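# Place four cartons flat inside the blue container

## Task

Move each of the four cartons into the blue container so that it rests flat on the container's floor, with the face that was up at the start still facing up.

## Robot and tools

Robot: two arms, left_arm and right_arm. left_arm carries a five-finger left hand and right_arm a right hand; the left hand mirrors the right. Bases in the scene frame: left_arm at (+0.046, +0.388, 0) m, right_arm at (+0.065, -0.325, 0) m, each turned only slightly about z. A post stands behind the arms. Cameras: cam_high, cam_low (fixed), cam_left_wrist, cam_right_wrist (on the arms).

Frames. Scene frame: origin at table-top height, midway between the nominal bases; +z up, +x outward over the table, left_arm toward +y. Image left/right does not match these names. Fixed cameras and the table use the scene frame. Reported hand positions, orientations and velocities are in that arm's own base frame. Offsets you command run along the current Hand target's own axes. The hand point sits 0.05 m in front of the palm, 0.15 m from the wrist flange toward the fingers. Its +z runs along straightened fingers, +y leaves the palm, +x crosses the palm away from the thumb on the right hand and toward it on the left. Straight fingers extend 0.06-0.07 m past the point. A bracket on the little-finger side of the wrist can strike things. With fingers level, the wrist can hang lower than the hand and touch the table first.

A row is 28 numbers, all in [-1, 1], always for both arms: left dx, dy, dz, rx, ry, rz; left hand little, ring, middle, index, thumb_bend, thumb_turn; left force_limit, speed; then the same 14 for the right arm. Pose numbers are offsets, not poses: 1.0 equals 0.6 m or 180 degrees, and rx, ry, rz form one rotation vector. They count from the Hand target as it was when the action (or move) began; every row of one action counts from that same start, so resending an offset moves farther. Six zeros ask nothing new of that arm. Hand motor numbers are absolute targets: -1 open/straight, +1 closed/curled; thumb_turn +1 puts the thumb opposite the fingers. force_limit maps -1..+1 to about 0..10 N at the fingertip (15 N for both thumb motors). speed rises from near zero at -1 to full at +0.48 and stays full above. There is no 'no change' value: to keep a hand as it is, resend the eight numbers of its last executed row (before any, use hand_measured plus hand_force_limit and hand_speed). With the thumb turned in, the hand grips objects about 0.035-0.065 m thick; thumb tip against index pad can hold a light object up to about 0.08 m. Close at speed -0.94 or lower for a gentle grip. To tighten, raise force_limit and send a target more closed than hand_measured.

Tools.
execute_actions(actions, cameras): actions is a list of tables, each up to 15 rows; each row lasts one 1/30 s step, and a short table repeats its last row until step 15. Images come only for an empty actions list or when cameras names them (["all"], [] or names).
move(target, speed, blend, stop_force, zero, blocking, cameras): target is one 28-number row or up to 15 rows, every row offset from the same starting Hand targets. Paths are straight and do not avoid obstacles or the other arm. speed is the top path speed in m/s, 0.002 to 3.6, default 0.25 (turning up to twice that in rad/s); one value or one per target. blend in metres rounds corners of a list; 0 stops at each. stop_force, 3 to 120 N for both arms, ends an arm's path when its wrist sensor feels that much push against the motion; use it slowly (about 0.005 m/s) for touching down. zero (default true) re-zeroes before the move; blocking=false returns early, not allowed with stop_force. The whole move is capped at 10 s. Its result adds a move: line such as done, off_target, moving, held or fault, plus limits=paced (pose clipped) or limits=held (steps withheld).
wait(seconds 0-3600, cameras); stop(cameras) brakes a running move; zoom_image(camera, region [x0, y0, x1, y1], at most 504x504 px) enlarges the latest image; show_instructions() shows reference pages; zero_wrist_force(arm: left_arm or right_arm); finished_scene(scene: 1) ends the scene irrevocably.

Results give end_effector_position (m), end_effector_quat_wxyz, velocities, Hand target (base for your next offsets), joint positions and torques, hand_measured, hand_stopped_by (moving, target, force, stalled, fault), hand_load_n (positive = finger pushed open; near 0 means grip lost), wrist force/torque in the end effector axes plus the peak since last shown, and sometimes step positions. The hand often settles short of Hand target; send the remaining gap as an offset. Commanded orientation is clipped to 32 degrees from the measured one per step.

Avoid: letting a carton fall or leaving anything off the table; drops even of millimetres; releasing a moving part; pressing past a firm contact (stiff arms fault at around 150 N or at joint torque limits, stopping that arm 10 s); bringing the arms against each other or closing one hand on the other's fingers; steering a wrist near its own base axis; long stretched holds that overheat motors; fast swings with loads.

Each tool is called after "Emit:" in YAML: its name, and indented under it one key for each argument.

Reference images:

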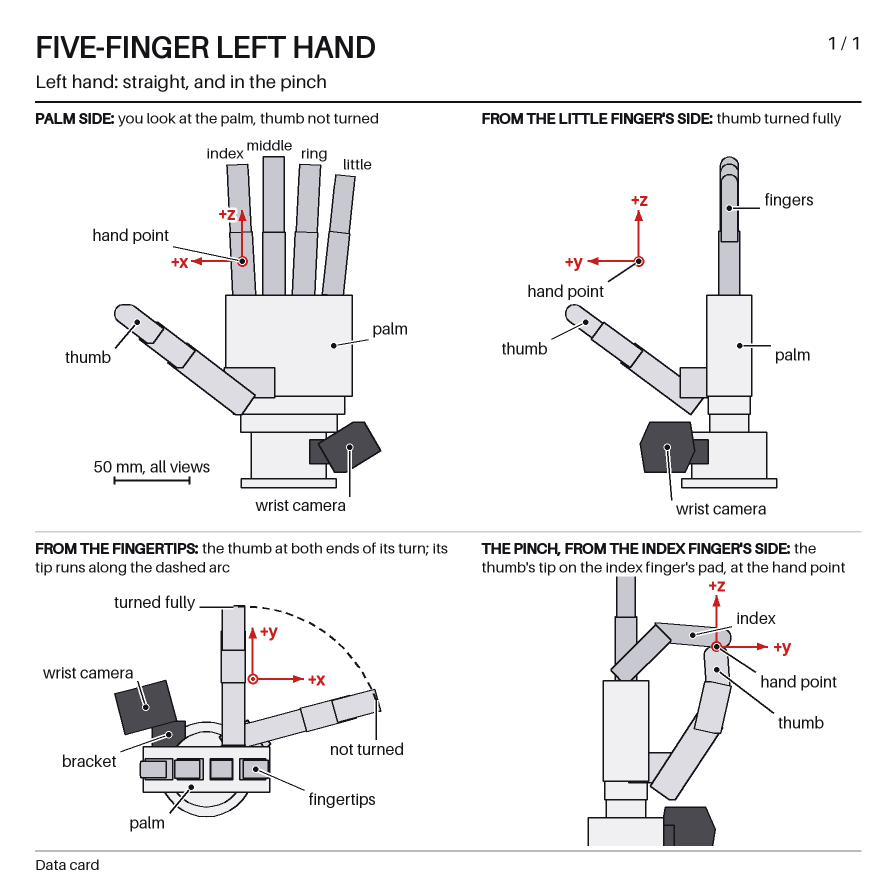

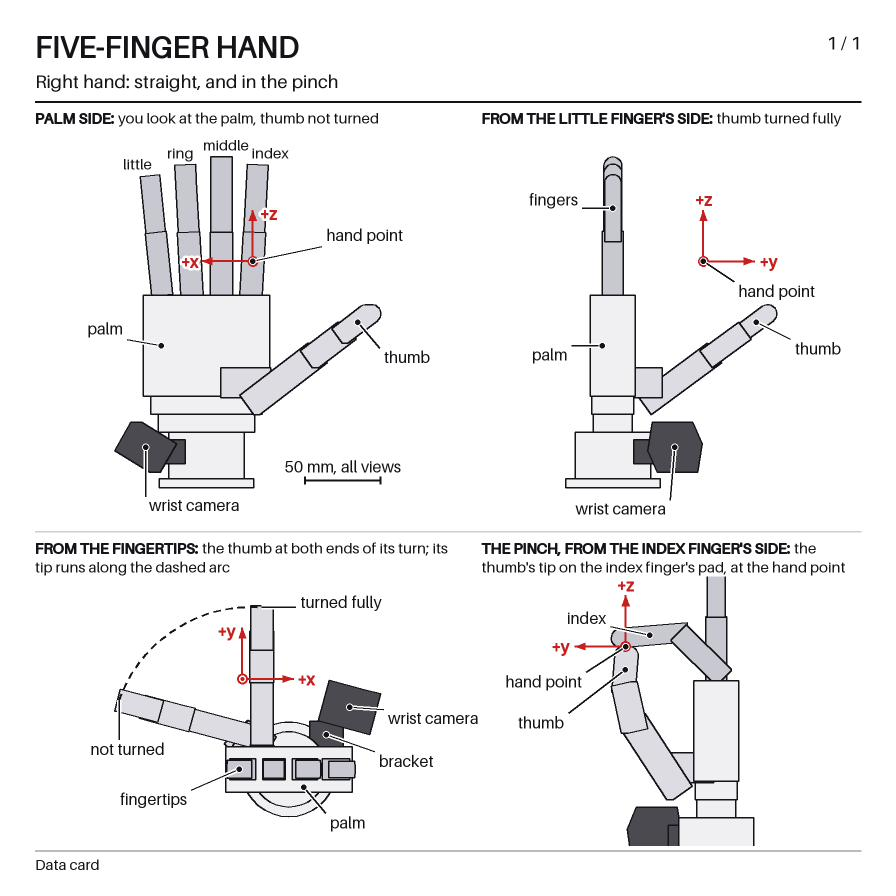

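## Session

Emit:
execute_actions:
  actions: []

Scene clock: 0.00 s.
left_arm: end_effector_position=(+0.6075, -0.2310, +0.2792) hand_measured=(-1.000, -1.000, -1.000, -1.000, -1.000, -1.000) hand_load_n=(+0.0, +0.0, +0.0, +0.0, +0.0, +0.0) hand_stopped_by=(target, target, target, target, target, target) hand_force_limit=0.00 hand_speed=-0.80 end_effector_quat_wxyz=(-0.004, +0.906, +0.422, +0.025) | right_arm: end_effector_position=(+0.5368, +0.0276, +0.3573) hand_measured=(-1.000, -1.000, -1.000, -1.000, -1.000, -1.000) hand_load_n=(+0.0, +0.0, +0.0, +0.0, +0.0, +0.0) hand_stopped_by=(target, target, target, target, target, target) hand_force_limit=0.00 hand_speed=-0.80 end_effector_quat_wxyz=(+0.024, -0.313, +0.949, +0.031)
Joint positions: left_arm=[2.977 -2.259 -0.781 1.506 -1.606 0.536] | right_arm=[-0.353 -0.951 0.71 1.813 1.493 -2.562]
Joint velocities: within noise
Joint torques (N m): no reading
Wrist force (N): no reading
Wrist torque (N m): no reading
Wrist force, peak (N): no reading
Hand target: left_arm +0.6075, -0.2310, +0.2792; -0.004, +0.906, +0.422, +0.025 | right_arm +0.5368, +0.0276, +0.3573; +0.024, -0.313, +0.949, +0.031

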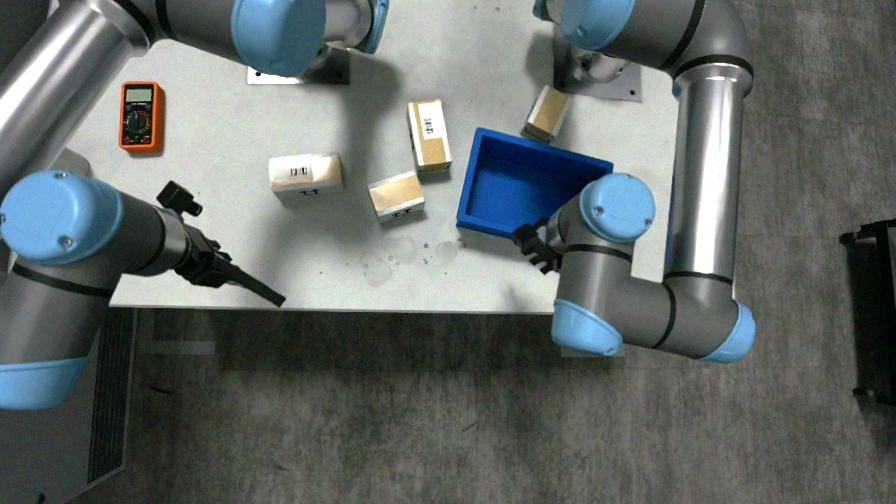

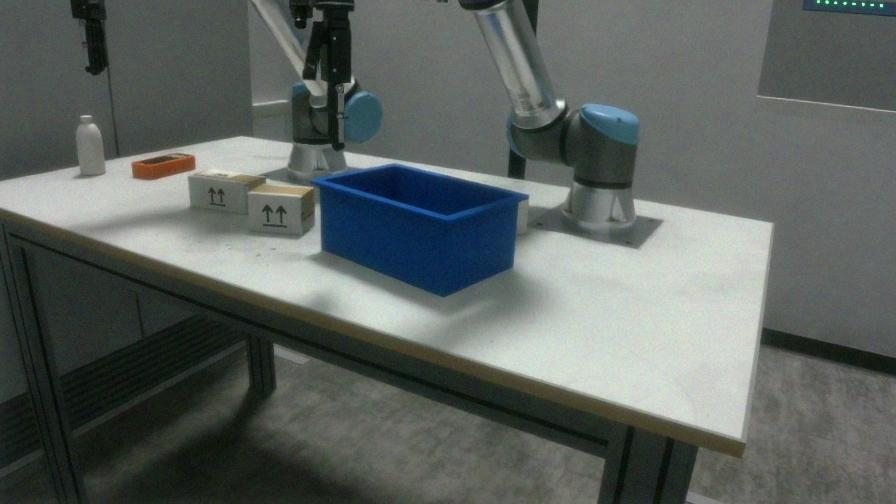

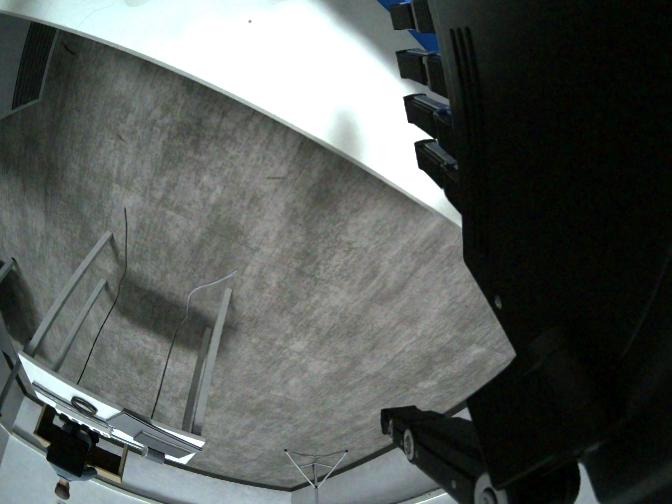

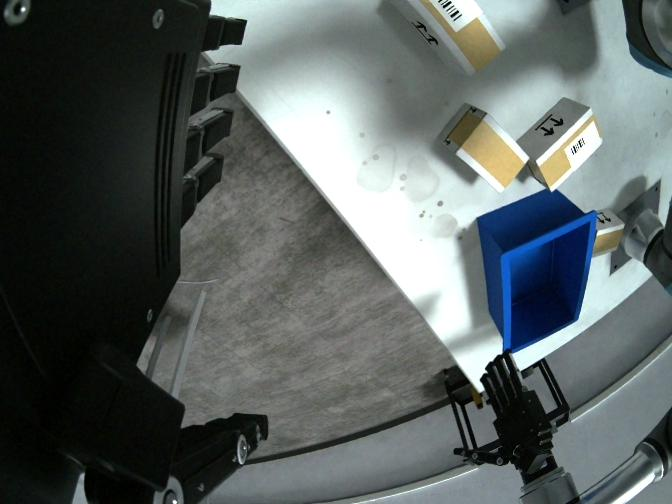

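Emit:
zoom_image:
  camera: "cam_high"
  region: [240, 70, 460, 250]

Emit:
zoom_image:
  camera: "cam_high"
  region: [440, 60, 660, 260]

Emit:
zoom_image:
  camera: "cam_low"
  region: [60, 80, 560, 320]

Emit:
zoom_image:
  camera: "cam_right_wrist"
  region: [340, 0, 672, 380]

Scaled by 2.291.

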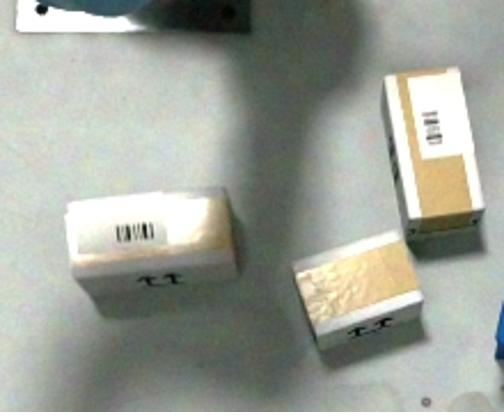

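Scaled by 2.291.

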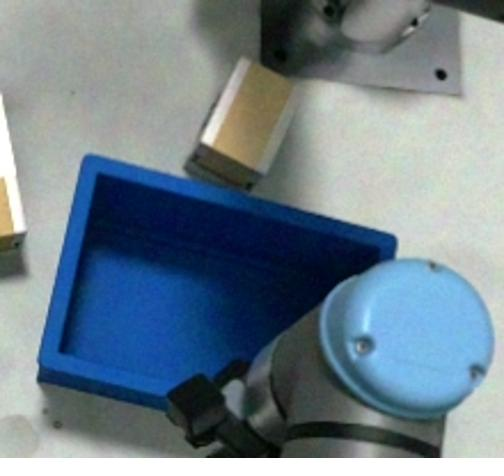

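Scaled by 1.008.

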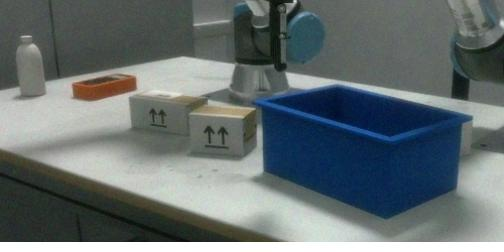

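Scaled by 1.326 from the camera's image (finer frame: 960x720).

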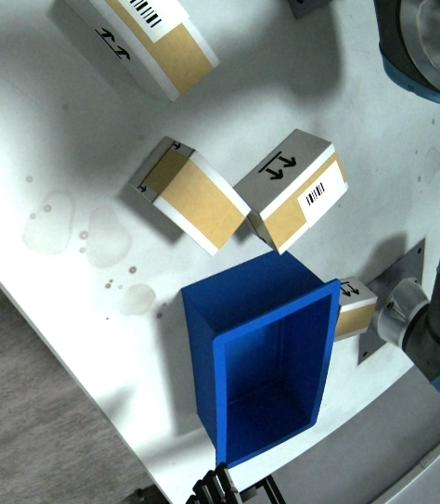

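Emit:
move:
  target: [0.446, -0.376, -0.155, 0, 0, 0, -1, -1, -1, -1, -1, -1, 0, -0.8, 0, 0, -0.15, 0, 0, 0, -1, -1, -1, -1, -1, -1, 0, -0.8]
  speed: 0.3
  cameras: ["all"]

Scene clock: 82.70 s.
left_arm: end_effector_position=(+0.6032, +0.1161, +0.3823) hand_measured=(-1.000, -1.000, -1.000, -1.000, -1.000, -1.000) hand_load_n=(+0.0, +0.0, +0.0, +0.0, +0.0, +0.0) hand_stopped_by=(target, target, target, target, target, target) hand_force_limit=0.00 hand_speed=-0.80 end_effector_quat_wxyz=(-0.004, +0.906, +0.422, +0.025) | right_arm: end_effector_position=(+0.5337, +0.0210, +0.4463) hand_measured=(-1.000, -1.000, -1.000, -1.000, -1.000, -1.000) hand_load_n=(+0.0, +0.0, +0.0, +0.0, +0.0, +0.0) hand_stopped_by=(target, target, target, target, target, target) hand_force_limit=0.00 hand_speed=-0.80 end_effector_quat_wxyz=(+0.028, -0.312, +0.949, +0.032)
Joint positions: left_arm=[3.622 -2.214 -0.583 1.277 -1.577 1.18] | right_arm=[-0.37 -0.721 0.035 2.252 1.486 -2.575]
Joint torques (N m): left_arm=[7.64 18.52 31.24 -4.87 -1.53 2.42] | right_arm=[-4.54 -26.58 -24.25 4.9 -1.99 -1.25]
Wrist force (N): left_arm=[-0.7 -0.6 -0.4] | right_arm=[0.3 0.5 0.3]
Wrist torque (N m): left_arm=[-0.06 0.14 -0.01] | right_arm=[0.10 -0.04 0.03]
Wrist force, peak (N): left_arm=[2.6 -5.6 -0.9] | right_arm=[-0.3 0.9 -0.1]
Hand target: left_arm +0.6032, +0.1161, +0.3823; -0.004, +0.906, +0.422, +0.025 | right_arm +0.5346, +0.0209, +0.4470; +0.024, -0.313, +0.949, +0.031
Off the commanded pose: left_arm 0.000 m, 0 deg | right_arm 0.001 m, 1 deg.
elbow stopped short (right arm): the move would have taken joint 3 (elbow) straighter than the controller allows.
move: done
cam_left_wrist: T_world_to_cam=[[-0.57809, 0.81479, 0.04392, 0.23331], [0.67757, 0.44935, 0.58222, -0.68749], [0.45465, 0.36633, -0.81184, 0.10999]] pos_world=[0.55069, 0.07853, 0.47932]
cam_right_wrist: T_world_to_cam=[[-0.77751, 0.62591, 0.06098, 0.37318], [0.53132, 0.60192, 0.59614, -0.56365], [0.33642, 0.4959, -0.80056, 0.27871]] pos_world=[0.49587, -0.03252, 0.53638]

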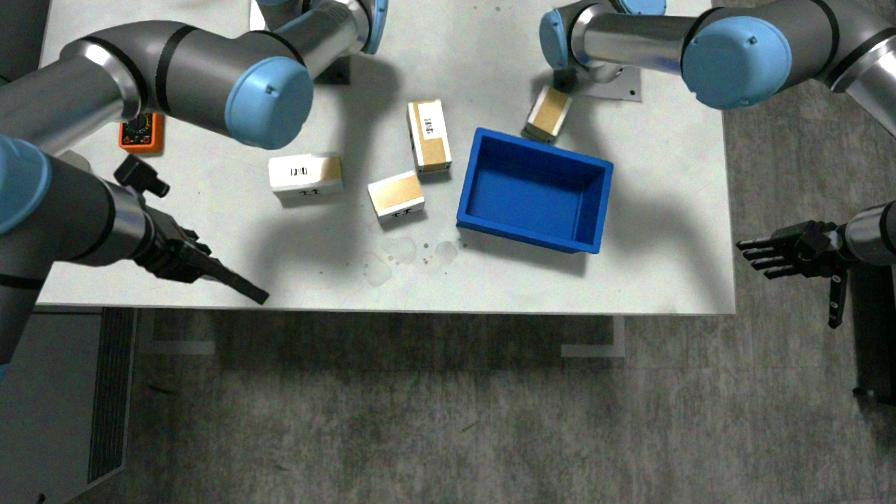

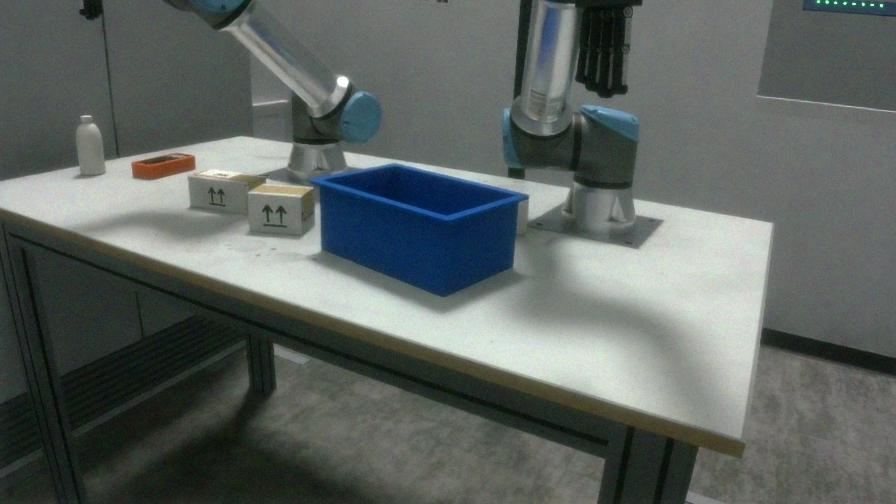

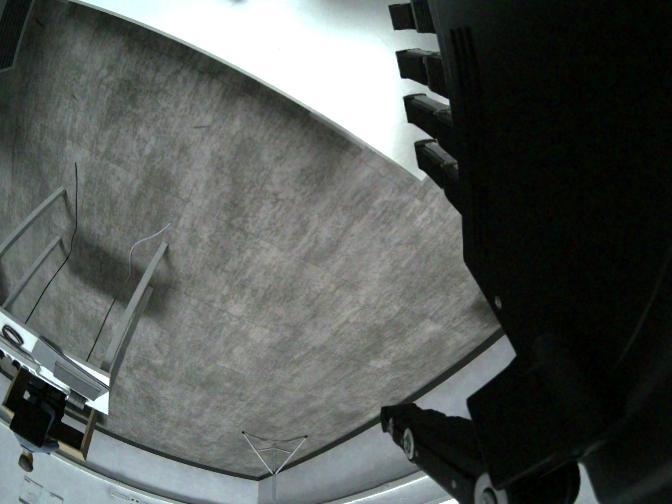

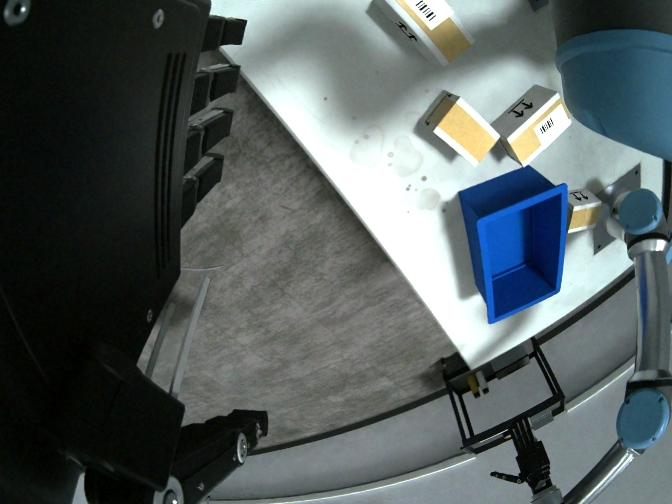

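Emit:
zoom_image:
  camera: "cam_high"
  region: [440, 70, 640, 270]

Emit:
zoom_image:
  camera: "cam_high"
  region: [250, 80, 470, 240]

Emit:
zoom_image:
  camera: "cam_right_wrist"
  region: [340, 0, 640, 340]

Emit:
zoom_image:
  camera: "cam_low"
  region: [180, 150, 340, 260]

Emit:
zoom_image:
  camera: "cam_low"
  region: [300, 150, 550, 310]

Scaled by 2.520.

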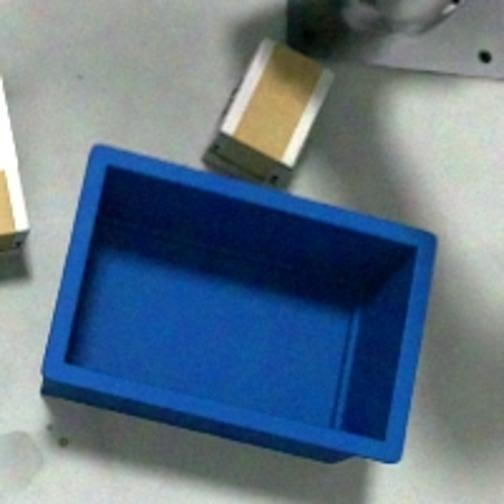

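Scaled by 2.291.

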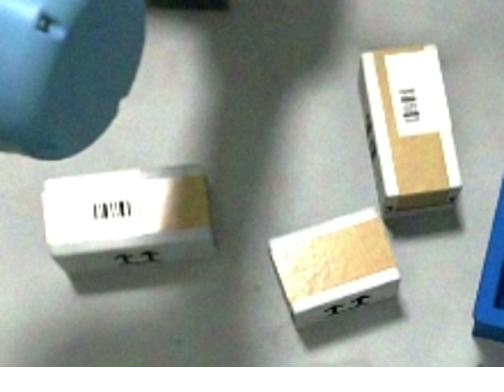

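Scaled by 1.482 from the camera's image (finer frame: 960x720).

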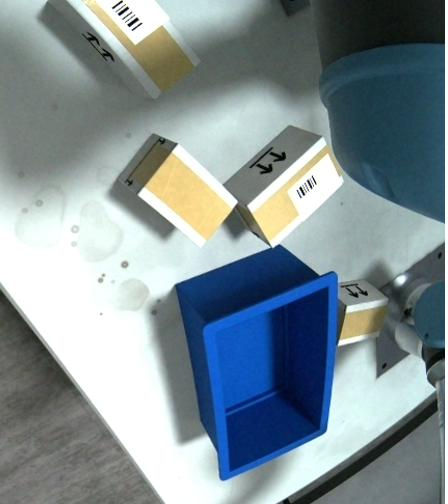

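Scaled by 3.150.

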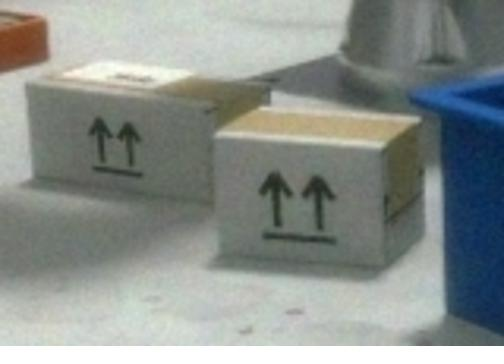

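Scaled by 2.016.

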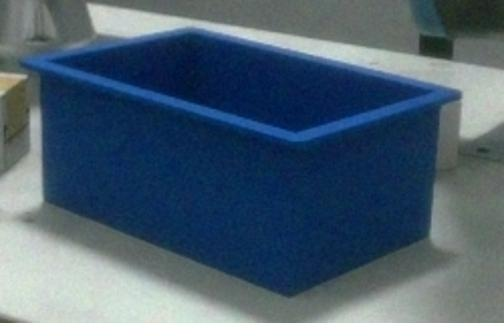

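Emit:
move:
  target: [0, 0, 0, 0, 0, 0, -1, -1, -1, -1, -1, -1, 0, -0.8, -0.2635, 0.7502, 0.2808, 0.0679, 0.1905, 0.003, -1, -1, -1, -1, -1, -1, 0, -0.8]
  speed: 0.3
  cameras: ["cam_right_wrist", "cam_high"]

Scene clock: 206.70 s.
left_arm: end_effector_position=(+0.6032, +0.1161, +0.3823) hand_measured=(-1.000, -1.000, -1.000, -1.000, -1.000, -1.000) hand_load_n=(+0.0, +0.0, +0.0, -0.5, +0.0, +0.0) hand_stopped_by=(target, target, target, target, target, target) hand_force_limit=0.00 hand_speed=-0.80 end_effector_quat_wxyz=(-0.004, +0.906, +0.422, +0.025) | right_arm: end_effector_position=(+0.3958, +0.4864, +0.3080) hand_measured=(-1.000, -1.000, -1.000, -1.000, -1.000, -1.000) hand_load_n=(+0.0, +0.0, +0.0, +0.0, +0.0, +0.0) hand_stopped_by=(target, target, target, target, target, target) hand_force_limit=0.00 hand_speed=-0.80 end_effector_quat_wxyz=(-0.120, -0.266, +0.955, -0.052)
Joint positions: left_arm=[3.622 -2.214 -0.583 1.277 -1.577 1.18] | right_arm=[0.586 -0.489 0.035 2.286 1.594 -1.524]
Joint torques (N m): left_arm=[5.23 18.55 31.25 -4.9 -1.42 2.01] | right_arm=[-4.2 -91.2 -27.49 -0.23 -2.16 -1.23]
Wrist force (N): left_arm=[-0.6 -0.4 -0.7] | right_arm=[0.3 0.6 -0.3]
Wrist torque (N m): left_arm=[-0.02 0.11 -0.01] | right_arm=[0.11 -0.07 -0.01]
Wrist force, peak (N): left_arm=[-0.7 -0.5 -1.0] | right_arm=[7.1 -6.1 -0.5]
Hand target: left_arm +0.6032, +0.1161, +0.3823; -0.004, +0.906, +0.422, +0.025 | right_arm +0.3973, +0.4880, +0.3091; -0.224, -0.300, +0.913, -0.162
Off the commanded pose: left_arm 0.000 m, 0 deg | right_arm 0.002 m, 18 deg.
elbow stopped short (right arm): the move would have taken joint 3 (elbow) straighter than the controller allows.
move: off_target (right_arm)
cam_right_wrist: T_world_to_cam=[[-0.70375, 0.70712, 0.06863, -0.08793], [0.692, 0.6604, 0.29158, -0.6863], [0.16086, 0.25269, -0.95408, 0.21877]] pos_world=[0.37784, 0.46013, 0.41487]
Images, in order (width x height): cam_high 896x504, cam_right_wrist 672x504.

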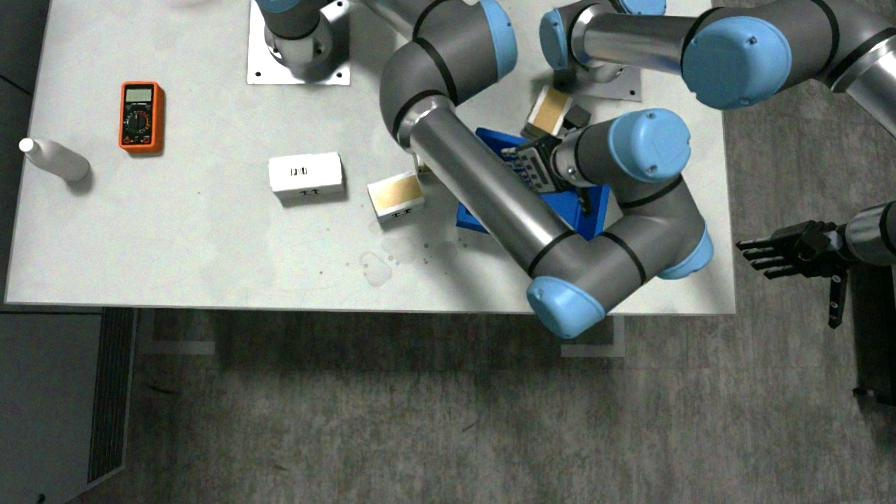

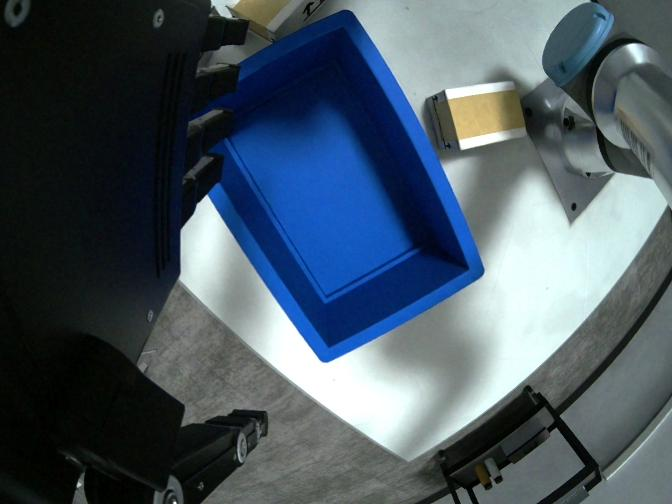

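Emit:
zoom_image:
  camera: "cam_right_wrist"
  region: [180, 0, 540, 370]

Scaled by 1.362 from the camera's image (finer frame: 960x720).

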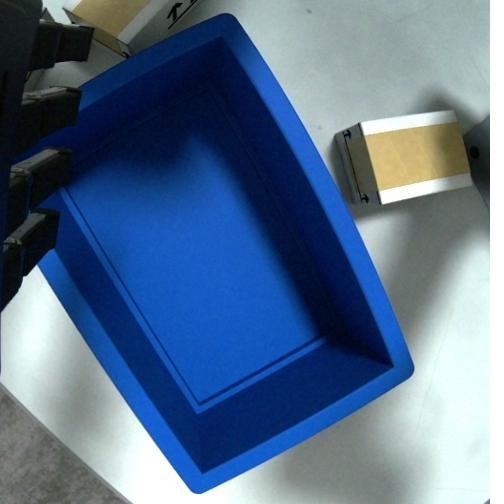

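Emit:
move:
  target:
    - [0, 0, 0, 0, 0, 0, -1, -1, -1, -1, -1, -1, 0, -0.8, 0.2365, -0.2157, 0.0823, -0.190, -0.0735, 0.552, -1, -1, -1, -1, -1, -1, 0, -0.8]
    - [0, 0, 0, 0, 0, 0, -1, -1, -1, -1, -1, -1, 0, -0.8, 0.3898, -0.4068, 0.2693, 0.2955, -0.509, -0.7188, -1, -1, -1, -1, -1, -1, 0, -0.8]
  speed: 0.35
  blend: [0.05, 0]
  cameras: ["cam_right_wrist", "cam_high", "cam_low"]

Scene clock: 318.03 s.
left_arm: end_effector_position=(+0.6032, +0.1161, +0.3823) hand_measured=(-1.000, -1.000, -1.000, -1.000, -1.000, -1.000) hand_load_n=(+0.0, +0.0, -0.5, +0.0, +0.0, +0.0) hand_stopped_by=(target, target, target, target, target, target) hand_force_limit=0.00 hand_speed=-0.80 end_effector_quat_wxyz=(-0.004, +0.906, +0.422, +0.025) | right_arm: end_effector_position=(+0.3301, +0.1200, +0.3301) hand_measured=(-1.000, -1.000, -1.000, -1.000, -1.000, -1.000) hand_load_n=(+0.0, +0.0, -0.5, +0.0, +0.0, +0.0) hand_stopped_by=(target, target, target, target, target, target) hand_force_limit=0.00 hand_speed=-0.80 end_effector_quat_wxyz=(-0.442, +0.894, +0.058, -0.029)
Joint positions: left_arm=[3.622 -2.214 -0.583 1.277 -1.577 1.18] | right_arm=[-0.451 -1.419 1.706 1.908 0.845 0.745]
Joint torques (N m): left_arm=[-4.09 18.45 31.07 -4.77 -1.34 1.5] | right_arm=[-4.22 -44.61 -3.31 2.62 -3.46 1.62]
Wrist force (N): left_arm=[-0.5 -0.6 -0.9] | right_arm=[-0.1 3.6 -1.3]
Wrist torque (N m): left_arm=[-0.03 0.11 0.00] | right_arm=[0.63 0.04 0.10]
Wrist force, peak (N): left_arm=[-0.5 -0.8 -1.4] | right_arm=[0.3 3.9 -1.8]
Hand target: left_arm +0.6032, +0.1161, +0.3823; -0.004, +0.906, +0.422, +0.025 | right_arm +0.3301, +0.1200, +0.3301; -0.442, +0.894, +0.058, -0.029
Off the commanded pose: left_arm 0.000 m, 0 deg | right_arm 0.000 m, 0 deg.
move: done
cam_right_wrist: T_world_to_cam=[[0.32974, -0.57958, -0.74523, 0.20533], [-0.74887, -0.64124, 0.16736, 0.26758], [-0.57486, 0.50289, -0.64547, 0.45386]] pos_world=[0.39358, 0.06234, 0.40119]
Images, in order (width x height): cam_high 896x504, cam_low 896x504, cam_right_wrist 672x504.

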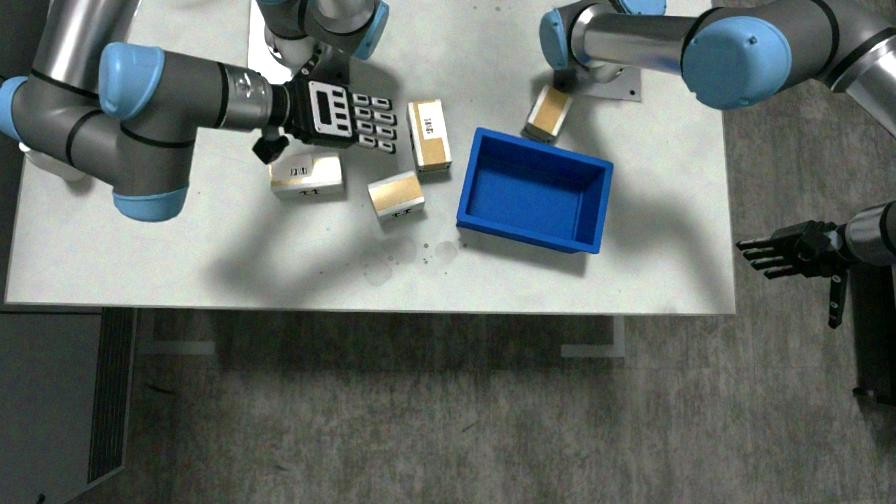

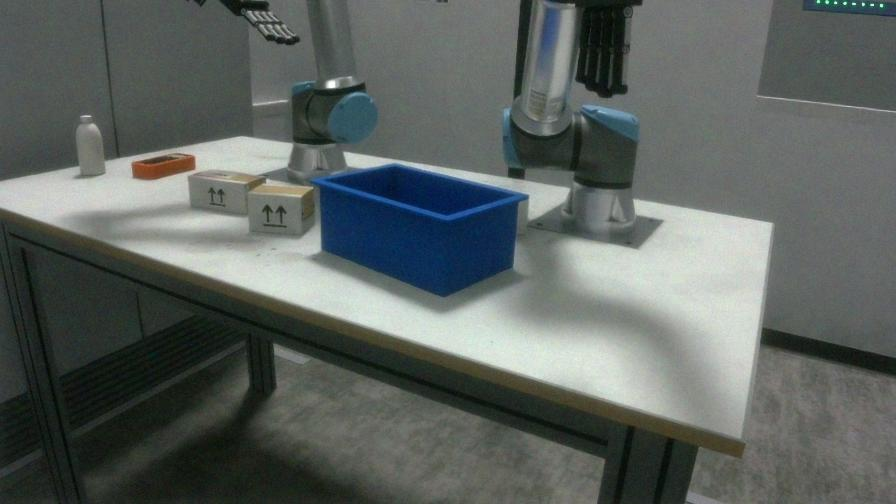

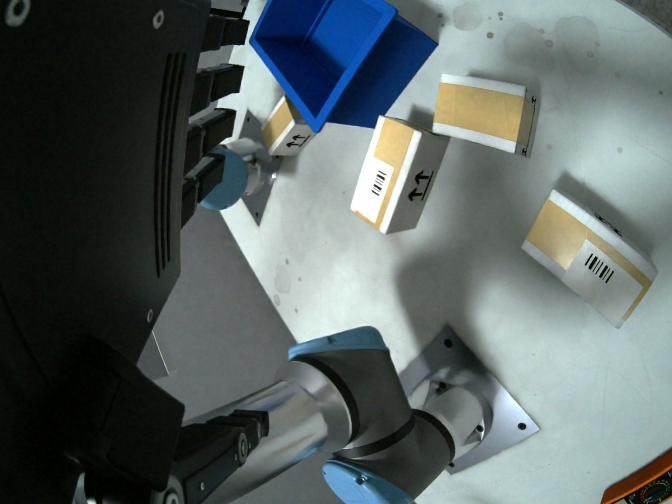

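Emit:
zoom_image:
  camera: "cam_right_wrist"
  region: [330, 50, 560, 250]

Emit:
zoom_image:
  camera: "cam_right_wrist"
  region: [230, 0, 450, 180]

Emit:
zoom_image:
  camera: "cam_right_wrist"
  region: [480, 150, 672, 350]

Scaled by 2.191 from the camera's image (finer frame: 960x720).

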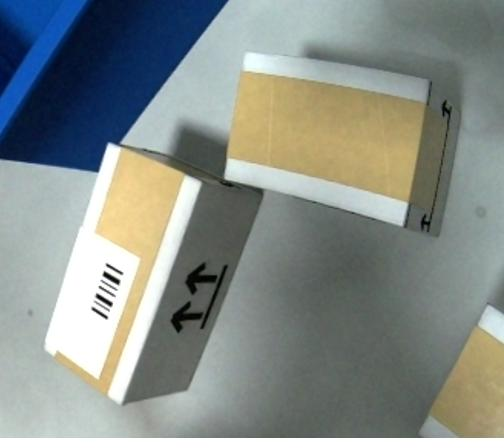

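Scaled by 2.291 from the camera's image (finer frame: 960x720).

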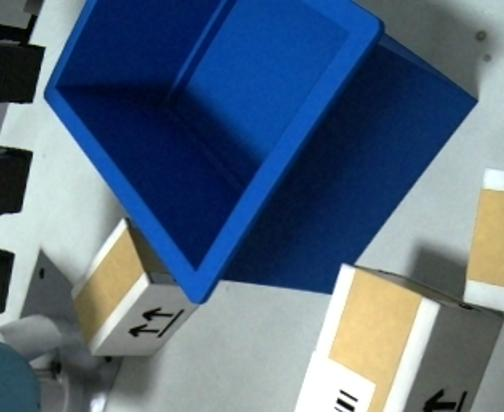

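Scaled by 2.520 from the camera's image (finer frame: 960x720).

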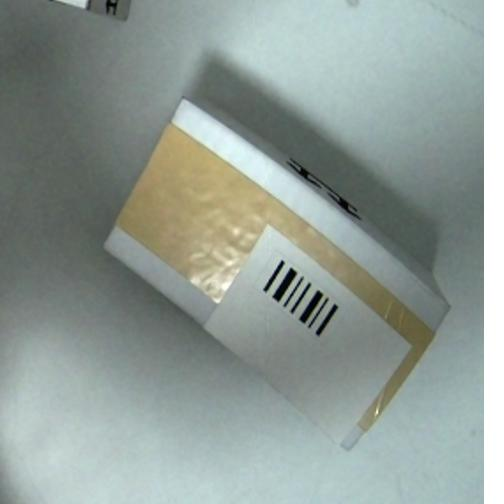

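Emit:
zoom_image:
  camera: "cam_high"
  region: [355, 160, 435, 230]

Emit:
zoom_image:
  camera: "cam_high"
  region: [395, 90, 465, 180]

Emit:
zoom_image:
  camera: "cam_high"
  region: [510, 75, 590, 155]

Emit:
zoom_image:
  camera: "cam_high"
  region: [260, 140, 360, 210]

Scaled by 6.300.

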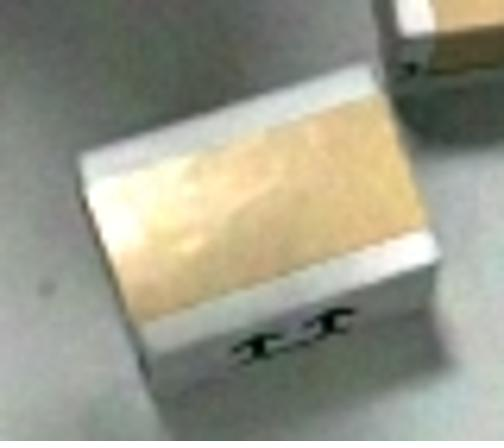

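Scaled by 5.600.

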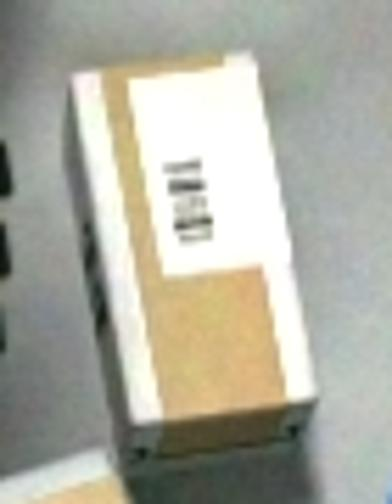

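Scaled by 6.300.

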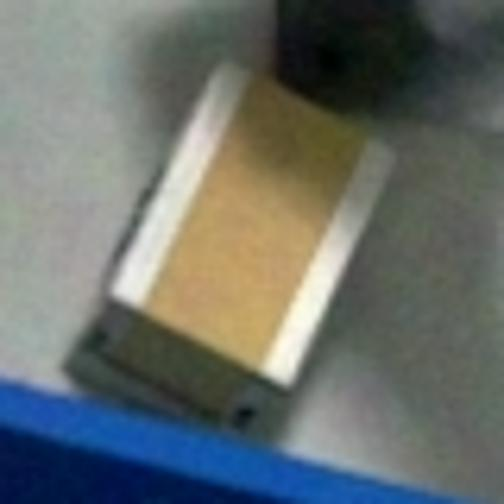

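Scaled by 5.040.

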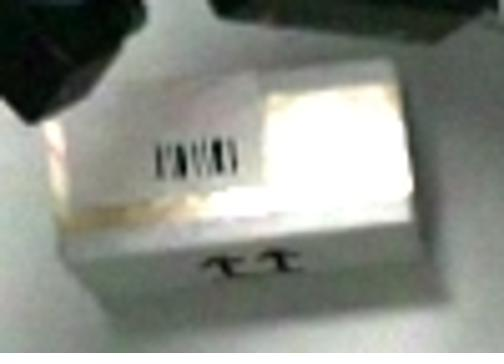

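Emit:
move:
  target: [0.0353, -0.6915, -0.038, 0.0112, 0.0032, -0.2287, -1, -1, -1, -1, -1, -1, 0, -0.8, 0, 0, 0, 0, 0, 0, -1, -1, -1, -1, -1, -1, 0, -0.8]
  speed: 0.35
  cameras: ["cam_high"]

Scene clock: 434.33 s.
left_arm: end_effector_position=(+0.2986, +0.3988, +0.4007) hand_measured=(-1.000, -1.000, -1.000, -1.000, -1.000, -1.000) hand_load_n=(+0.0, +0.0, +0.0, -0.5, +0.0, +0.0) hand_stopped_by=(target, target, target, target, target, target) hand_force_limit=0.00 hand_speed=-0.80 end_effector_quat_wxyz=(-0.013, +0.700, +0.714, +0.022) | right_arm: end_effector_position=(+0.3301, +0.1200, +0.3301) hand_measured=(-1.000, -1.000, -1.000, -1.000, -1.000, -1.000) hand_load_n=(+0.0, +0.0, +0.0, +0.0, +0.0, -0.5) hand_stopped_by=(target, target, target, target, target, target) hand_force_limit=0.00 hand_speed=-0.80 end_effector_quat_wxyz=(-0.442, +0.894, +0.058, -0.029)
Joint positions: left_arm=[4.444 -1.859 -1.069 1.408 -1.572 1.282] | right_arm=[-0.452 -1.419 1.706 1.908 0.845 0.745]
Joint torques (N m): left_arm=[7.35 10.49 32.66 -4.88 1.73 2.29] | right_arm=[-5.06 -44.41 -2.76 -0.33 -3.35 1.49]
Wrist force (N): left_arm=[-0.2 -0.9 -1.0] | right_arm=[-0.1 3.7 -1.5]
Wrist torque (N m): left_arm=[-0.09 0.05 0.02] | right_arm=[0.65 0.04 0.10]
Wrist force, peak (N): left_arm=[-2.2 5.5 -2.1] | right_arm=[0.1 4.0 -1.1]
Hand target: left_arm +0.2986, +0.3989, +0.4006; -0.013, +0.700, +0.714, +0.022 | right_arm +0.3301, +0.1200, +0.3301; -0.442, +0.894, +0.058, -0.029
Off the commanded pose: left_arm 0.000 m, 0 deg | right_arm 0.000 m, 0 deg.
move: done

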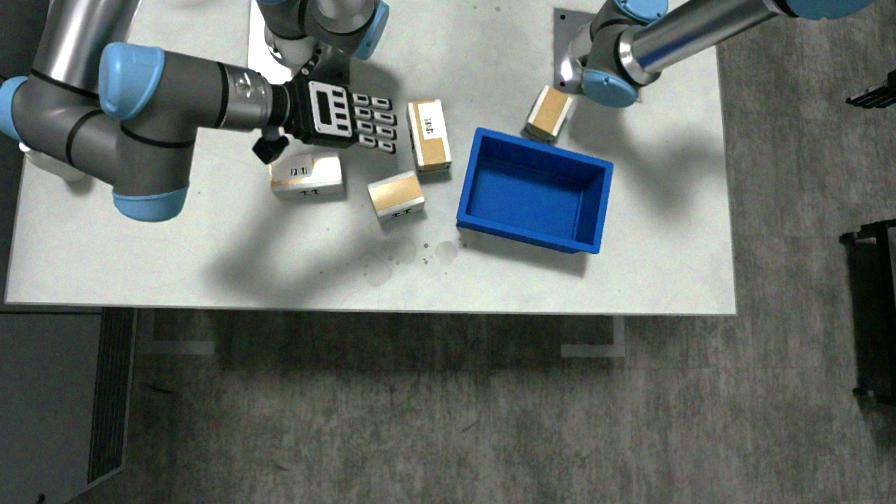

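Emit:
move:
  target:
    - [0.0793, -0.528, -0.0031, 0.0113, 0.003, -0.2291, -1, -1, -1, -1, -1, -1, 0, -0.8, 0, 0, 0, 0, 0, 0, 1, 1, -0.4, -0.4, -1, 1, 0, -0.2]
    - [0.0793, -0.528, -0.0031, 0.0113, 0.003, -0.2291, -1, -1, -1, -1, -1, -1, 0, -0.8, -0.1233, -0.3443, 0.752, 0, 0.161, 0.1231, 1, 1, -0.4, -0.4, -1, 1, 0, -0.2]
  speed: 0.35
  cameras: ["cam_high", "cam_right_wrist", "cam_low"]

Scene clock: 457.27 s.
left_arm: end_effector_position=(-0.0191, +0.4402, +0.4006) hand_measured=(-1.000, -1.000, -1.000, -1.000, -1.000, -1.000) hand_load_n=(+0.0, +0.0, +0.0, +0.0, +0.0, +0.0) hand_stopped_by=(target, target, target, target, target, target) hand_force_limit=0.00 hand_speed=-0.80 end_effector_quat_wxyz=(-0.020, +0.403, +0.915, +0.016) | right_arm: end_effector_position=(+0.1937, +0.5902, +0.2205) hand_measured=(+1.000, +1.000, -0.400, -0.400, -1.000, +1.000) hand_load_n=(+0.5, +0.0, +0.0, +0.0, +0.0, +0.0) hand_stopped_by=(target, target, target, target, target, target) hand_force_limit=0.00 hand_speed=-0.20 end_effector_quat_wxyz=(-0.429, +0.868, -0.225, +0.111)
Joint positions: left_arm=[5.185 -1.703 -1.261 1.444 -1.571 1.303] | right_arm=[0.957 -1.305 1.493 0.467 1.485 3.077]
Joint torques (N m): left_arm=[7.45 6.52 32.43 -4.82 1.71 2.34] | right_arm=[6.25 -15.06 -34.15 2.36 2.43 1.66]
Wrist force (N): left_arm=[-0.2 -1.0 -1.1] | right_arm=[0.1 3.1 -1.5]
Wrist torque (N m): left_arm=[-0.16 0.05 0.01] | right_arm=[0.51 -0.02 0.06]
Wrist force, peak (N): left_arm=[-2.4 3.6 -1.4] | right_arm=[-6.2 3.9 -0.1]
Hand target: left_arm -0.0191, +0.4402, +0.4006; -0.020, +0.403, +0.915, +0.016 | right_arm +0.1937, +0.5902, +0.2205; -0.429, +0.868, -0.225, +0.111
Off the commanded pose: left_arm 0.000 m, 0 deg | right_arm 0.000 m, 0 deg.
move: done
cam_right_wrist: T_world_to_cam=[[-0.07983, -0.66202, -0.74522, 0.56913], [-0.9833, -0.07036, 0.16783, 0.19367], [-0.16354, 0.74618, -0.64535, -0.15501]] pos_world=[0.21052, 0.50606, 0.29159]
Images, in order (width x height): cam_high 896x504, cam_low 896x504, cam_right_wrist 672x504.

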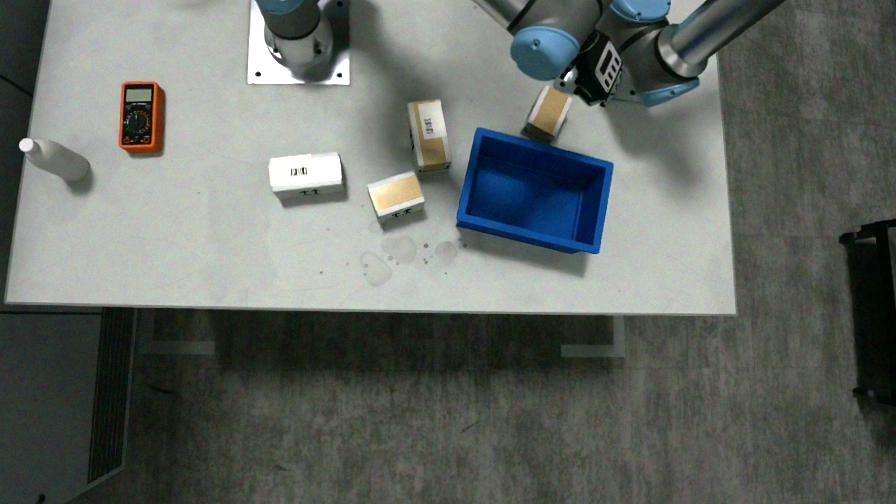

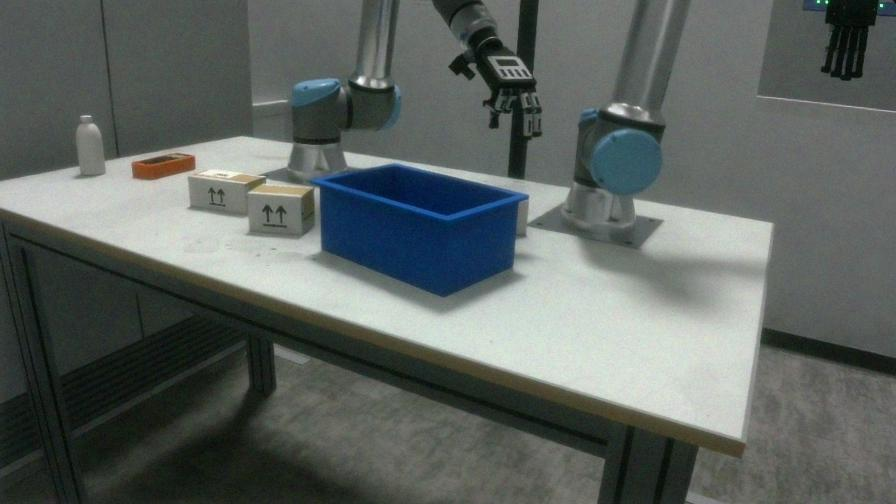

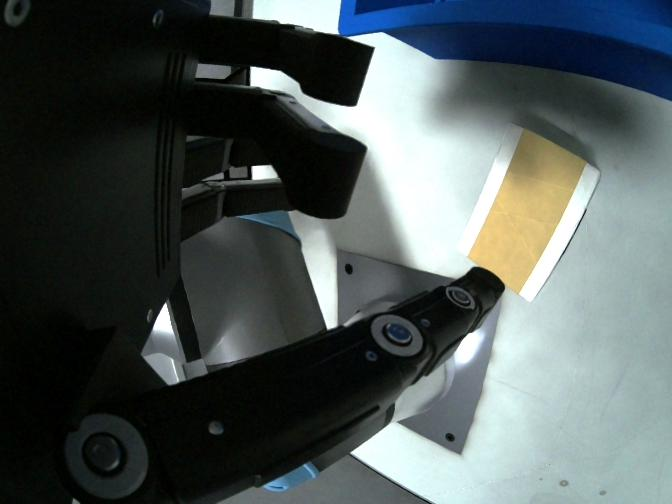

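Emit:
zoom_image:
  camera: "cam_right_wrist"
  region: [430, 100, 640, 320]

Scaled by 2.291 from the camera's image (finer frame: 960x720).

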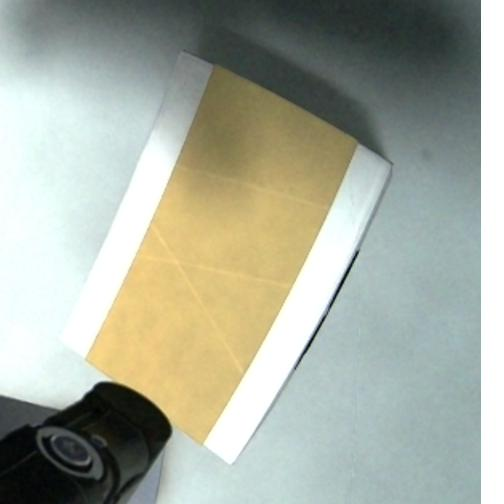

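Emit:
move:
  target: [0, 0, 0, 0, 0, 0, -1, -1, -1, -1, -1, -1, 0, -0.8, 0, 0.1425, 0.0755, 0, -0.0018, -0.0013, 1, 1, -0.4, -0.4, -1, 1, 0, -0.2]
  speed: 0.15
  cameras: ["cam_right_wrist"]

Emit:
zoom_image:
  camera: "cam_right_wrist"
  region: [240, 20, 640, 420]

Scene clock: 491.30 s.
left_arm: end_effector_position=(-0.0191, +0.4402, +0.4006) hand_measured=(-1.000, -1.000, -1.000, -1.000, -1.000, -1.000) hand_load_n=(+0.0, +0.0, +0.0, +0.0, +0.0, +0.0) hand_stopped_by=(target, target, target, target, target, target) hand_force_limit=0.00 hand_speed=-0.80 end_effector_quat_wxyz=(-0.020, +0.403, +0.915, +0.016) | right_arm: end_effector_position=(+0.1860, +0.5764, +0.1251) hand_measured=(+1.000, +1.000, -0.400, -0.400, -1.000, +1.000) hand_load_n=(+0.0, +0.0, +0.0, +0.0, +0.0, +0.0) hand_stopped_by=(target, target, target, target, target, target) hand_force_limit=0.00 hand_speed=-0.20 end_effector_quat_wxyz=(-0.430, +0.869, -0.222, +0.109)
Joint positions: left_arm=[5.185 -1.703 -1.261 1.444 -1.571 1.303] | right_arm=[0.951 -1.273 1.707 0.222 1.474 3.069]
Joint torques (N m): left_arm=[7.61 5.83 32.04 -4.81 1.78 2.41] | right_arm=[-4.42 -16.59 -1.81 -1.56 -1.93 -1.21]
Wrist force (N): left_arm=[-0.1 -1.1 -1.5] | right_arm=[0.0 3.5 -1.4]
Wrist torque (N m): left_arm=[-0.15 0.01 0.02] | right_arm=[0.57 -0.03 0.09]
Wrist force, peak (N): left_arm=[-0.1 -1.4 -1.4] | right_arm=[0.0 4.9 -0.6]
Hand target: left_arm -0.0191, +0.4402, +0.4006; -0.020, +0.403, +0.915, +0.016 | right_arm +0.1860, +0.5764, +0.1251; -0.430, +0.869, -0.222, +0.109
Off the commanded pose: left_arm 0.000 m, 0 deg | right_arm 0.000 m, 0 deg.
move: done
cam_right_wrist: T_world_to_cam=[[-0.07546, -0.6626, -0.74516, 0.48778], [-0.98276, -0.07705, 0.16803, 0.20485], [-0.16876, 0.745, -0.64536, -0.20587]] pos_world=[0.20338, 0.49236, 0.19619]

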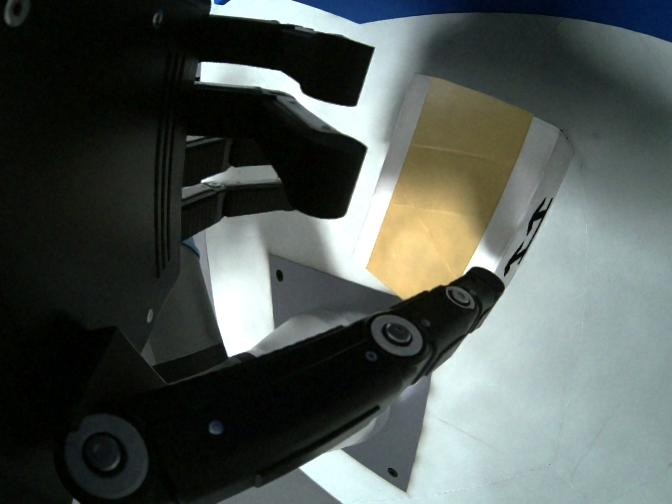

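Scaled by 1.260 from the camera's image (finer frame: 960x720).

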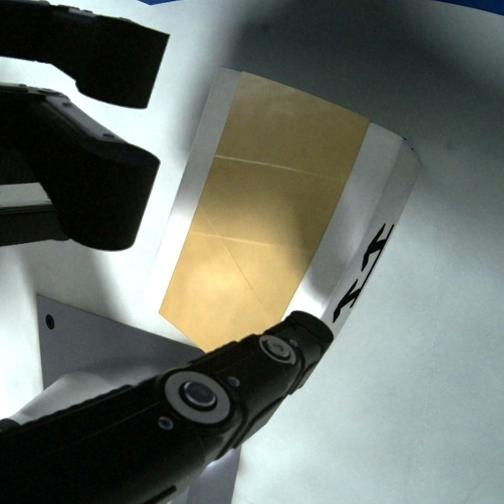

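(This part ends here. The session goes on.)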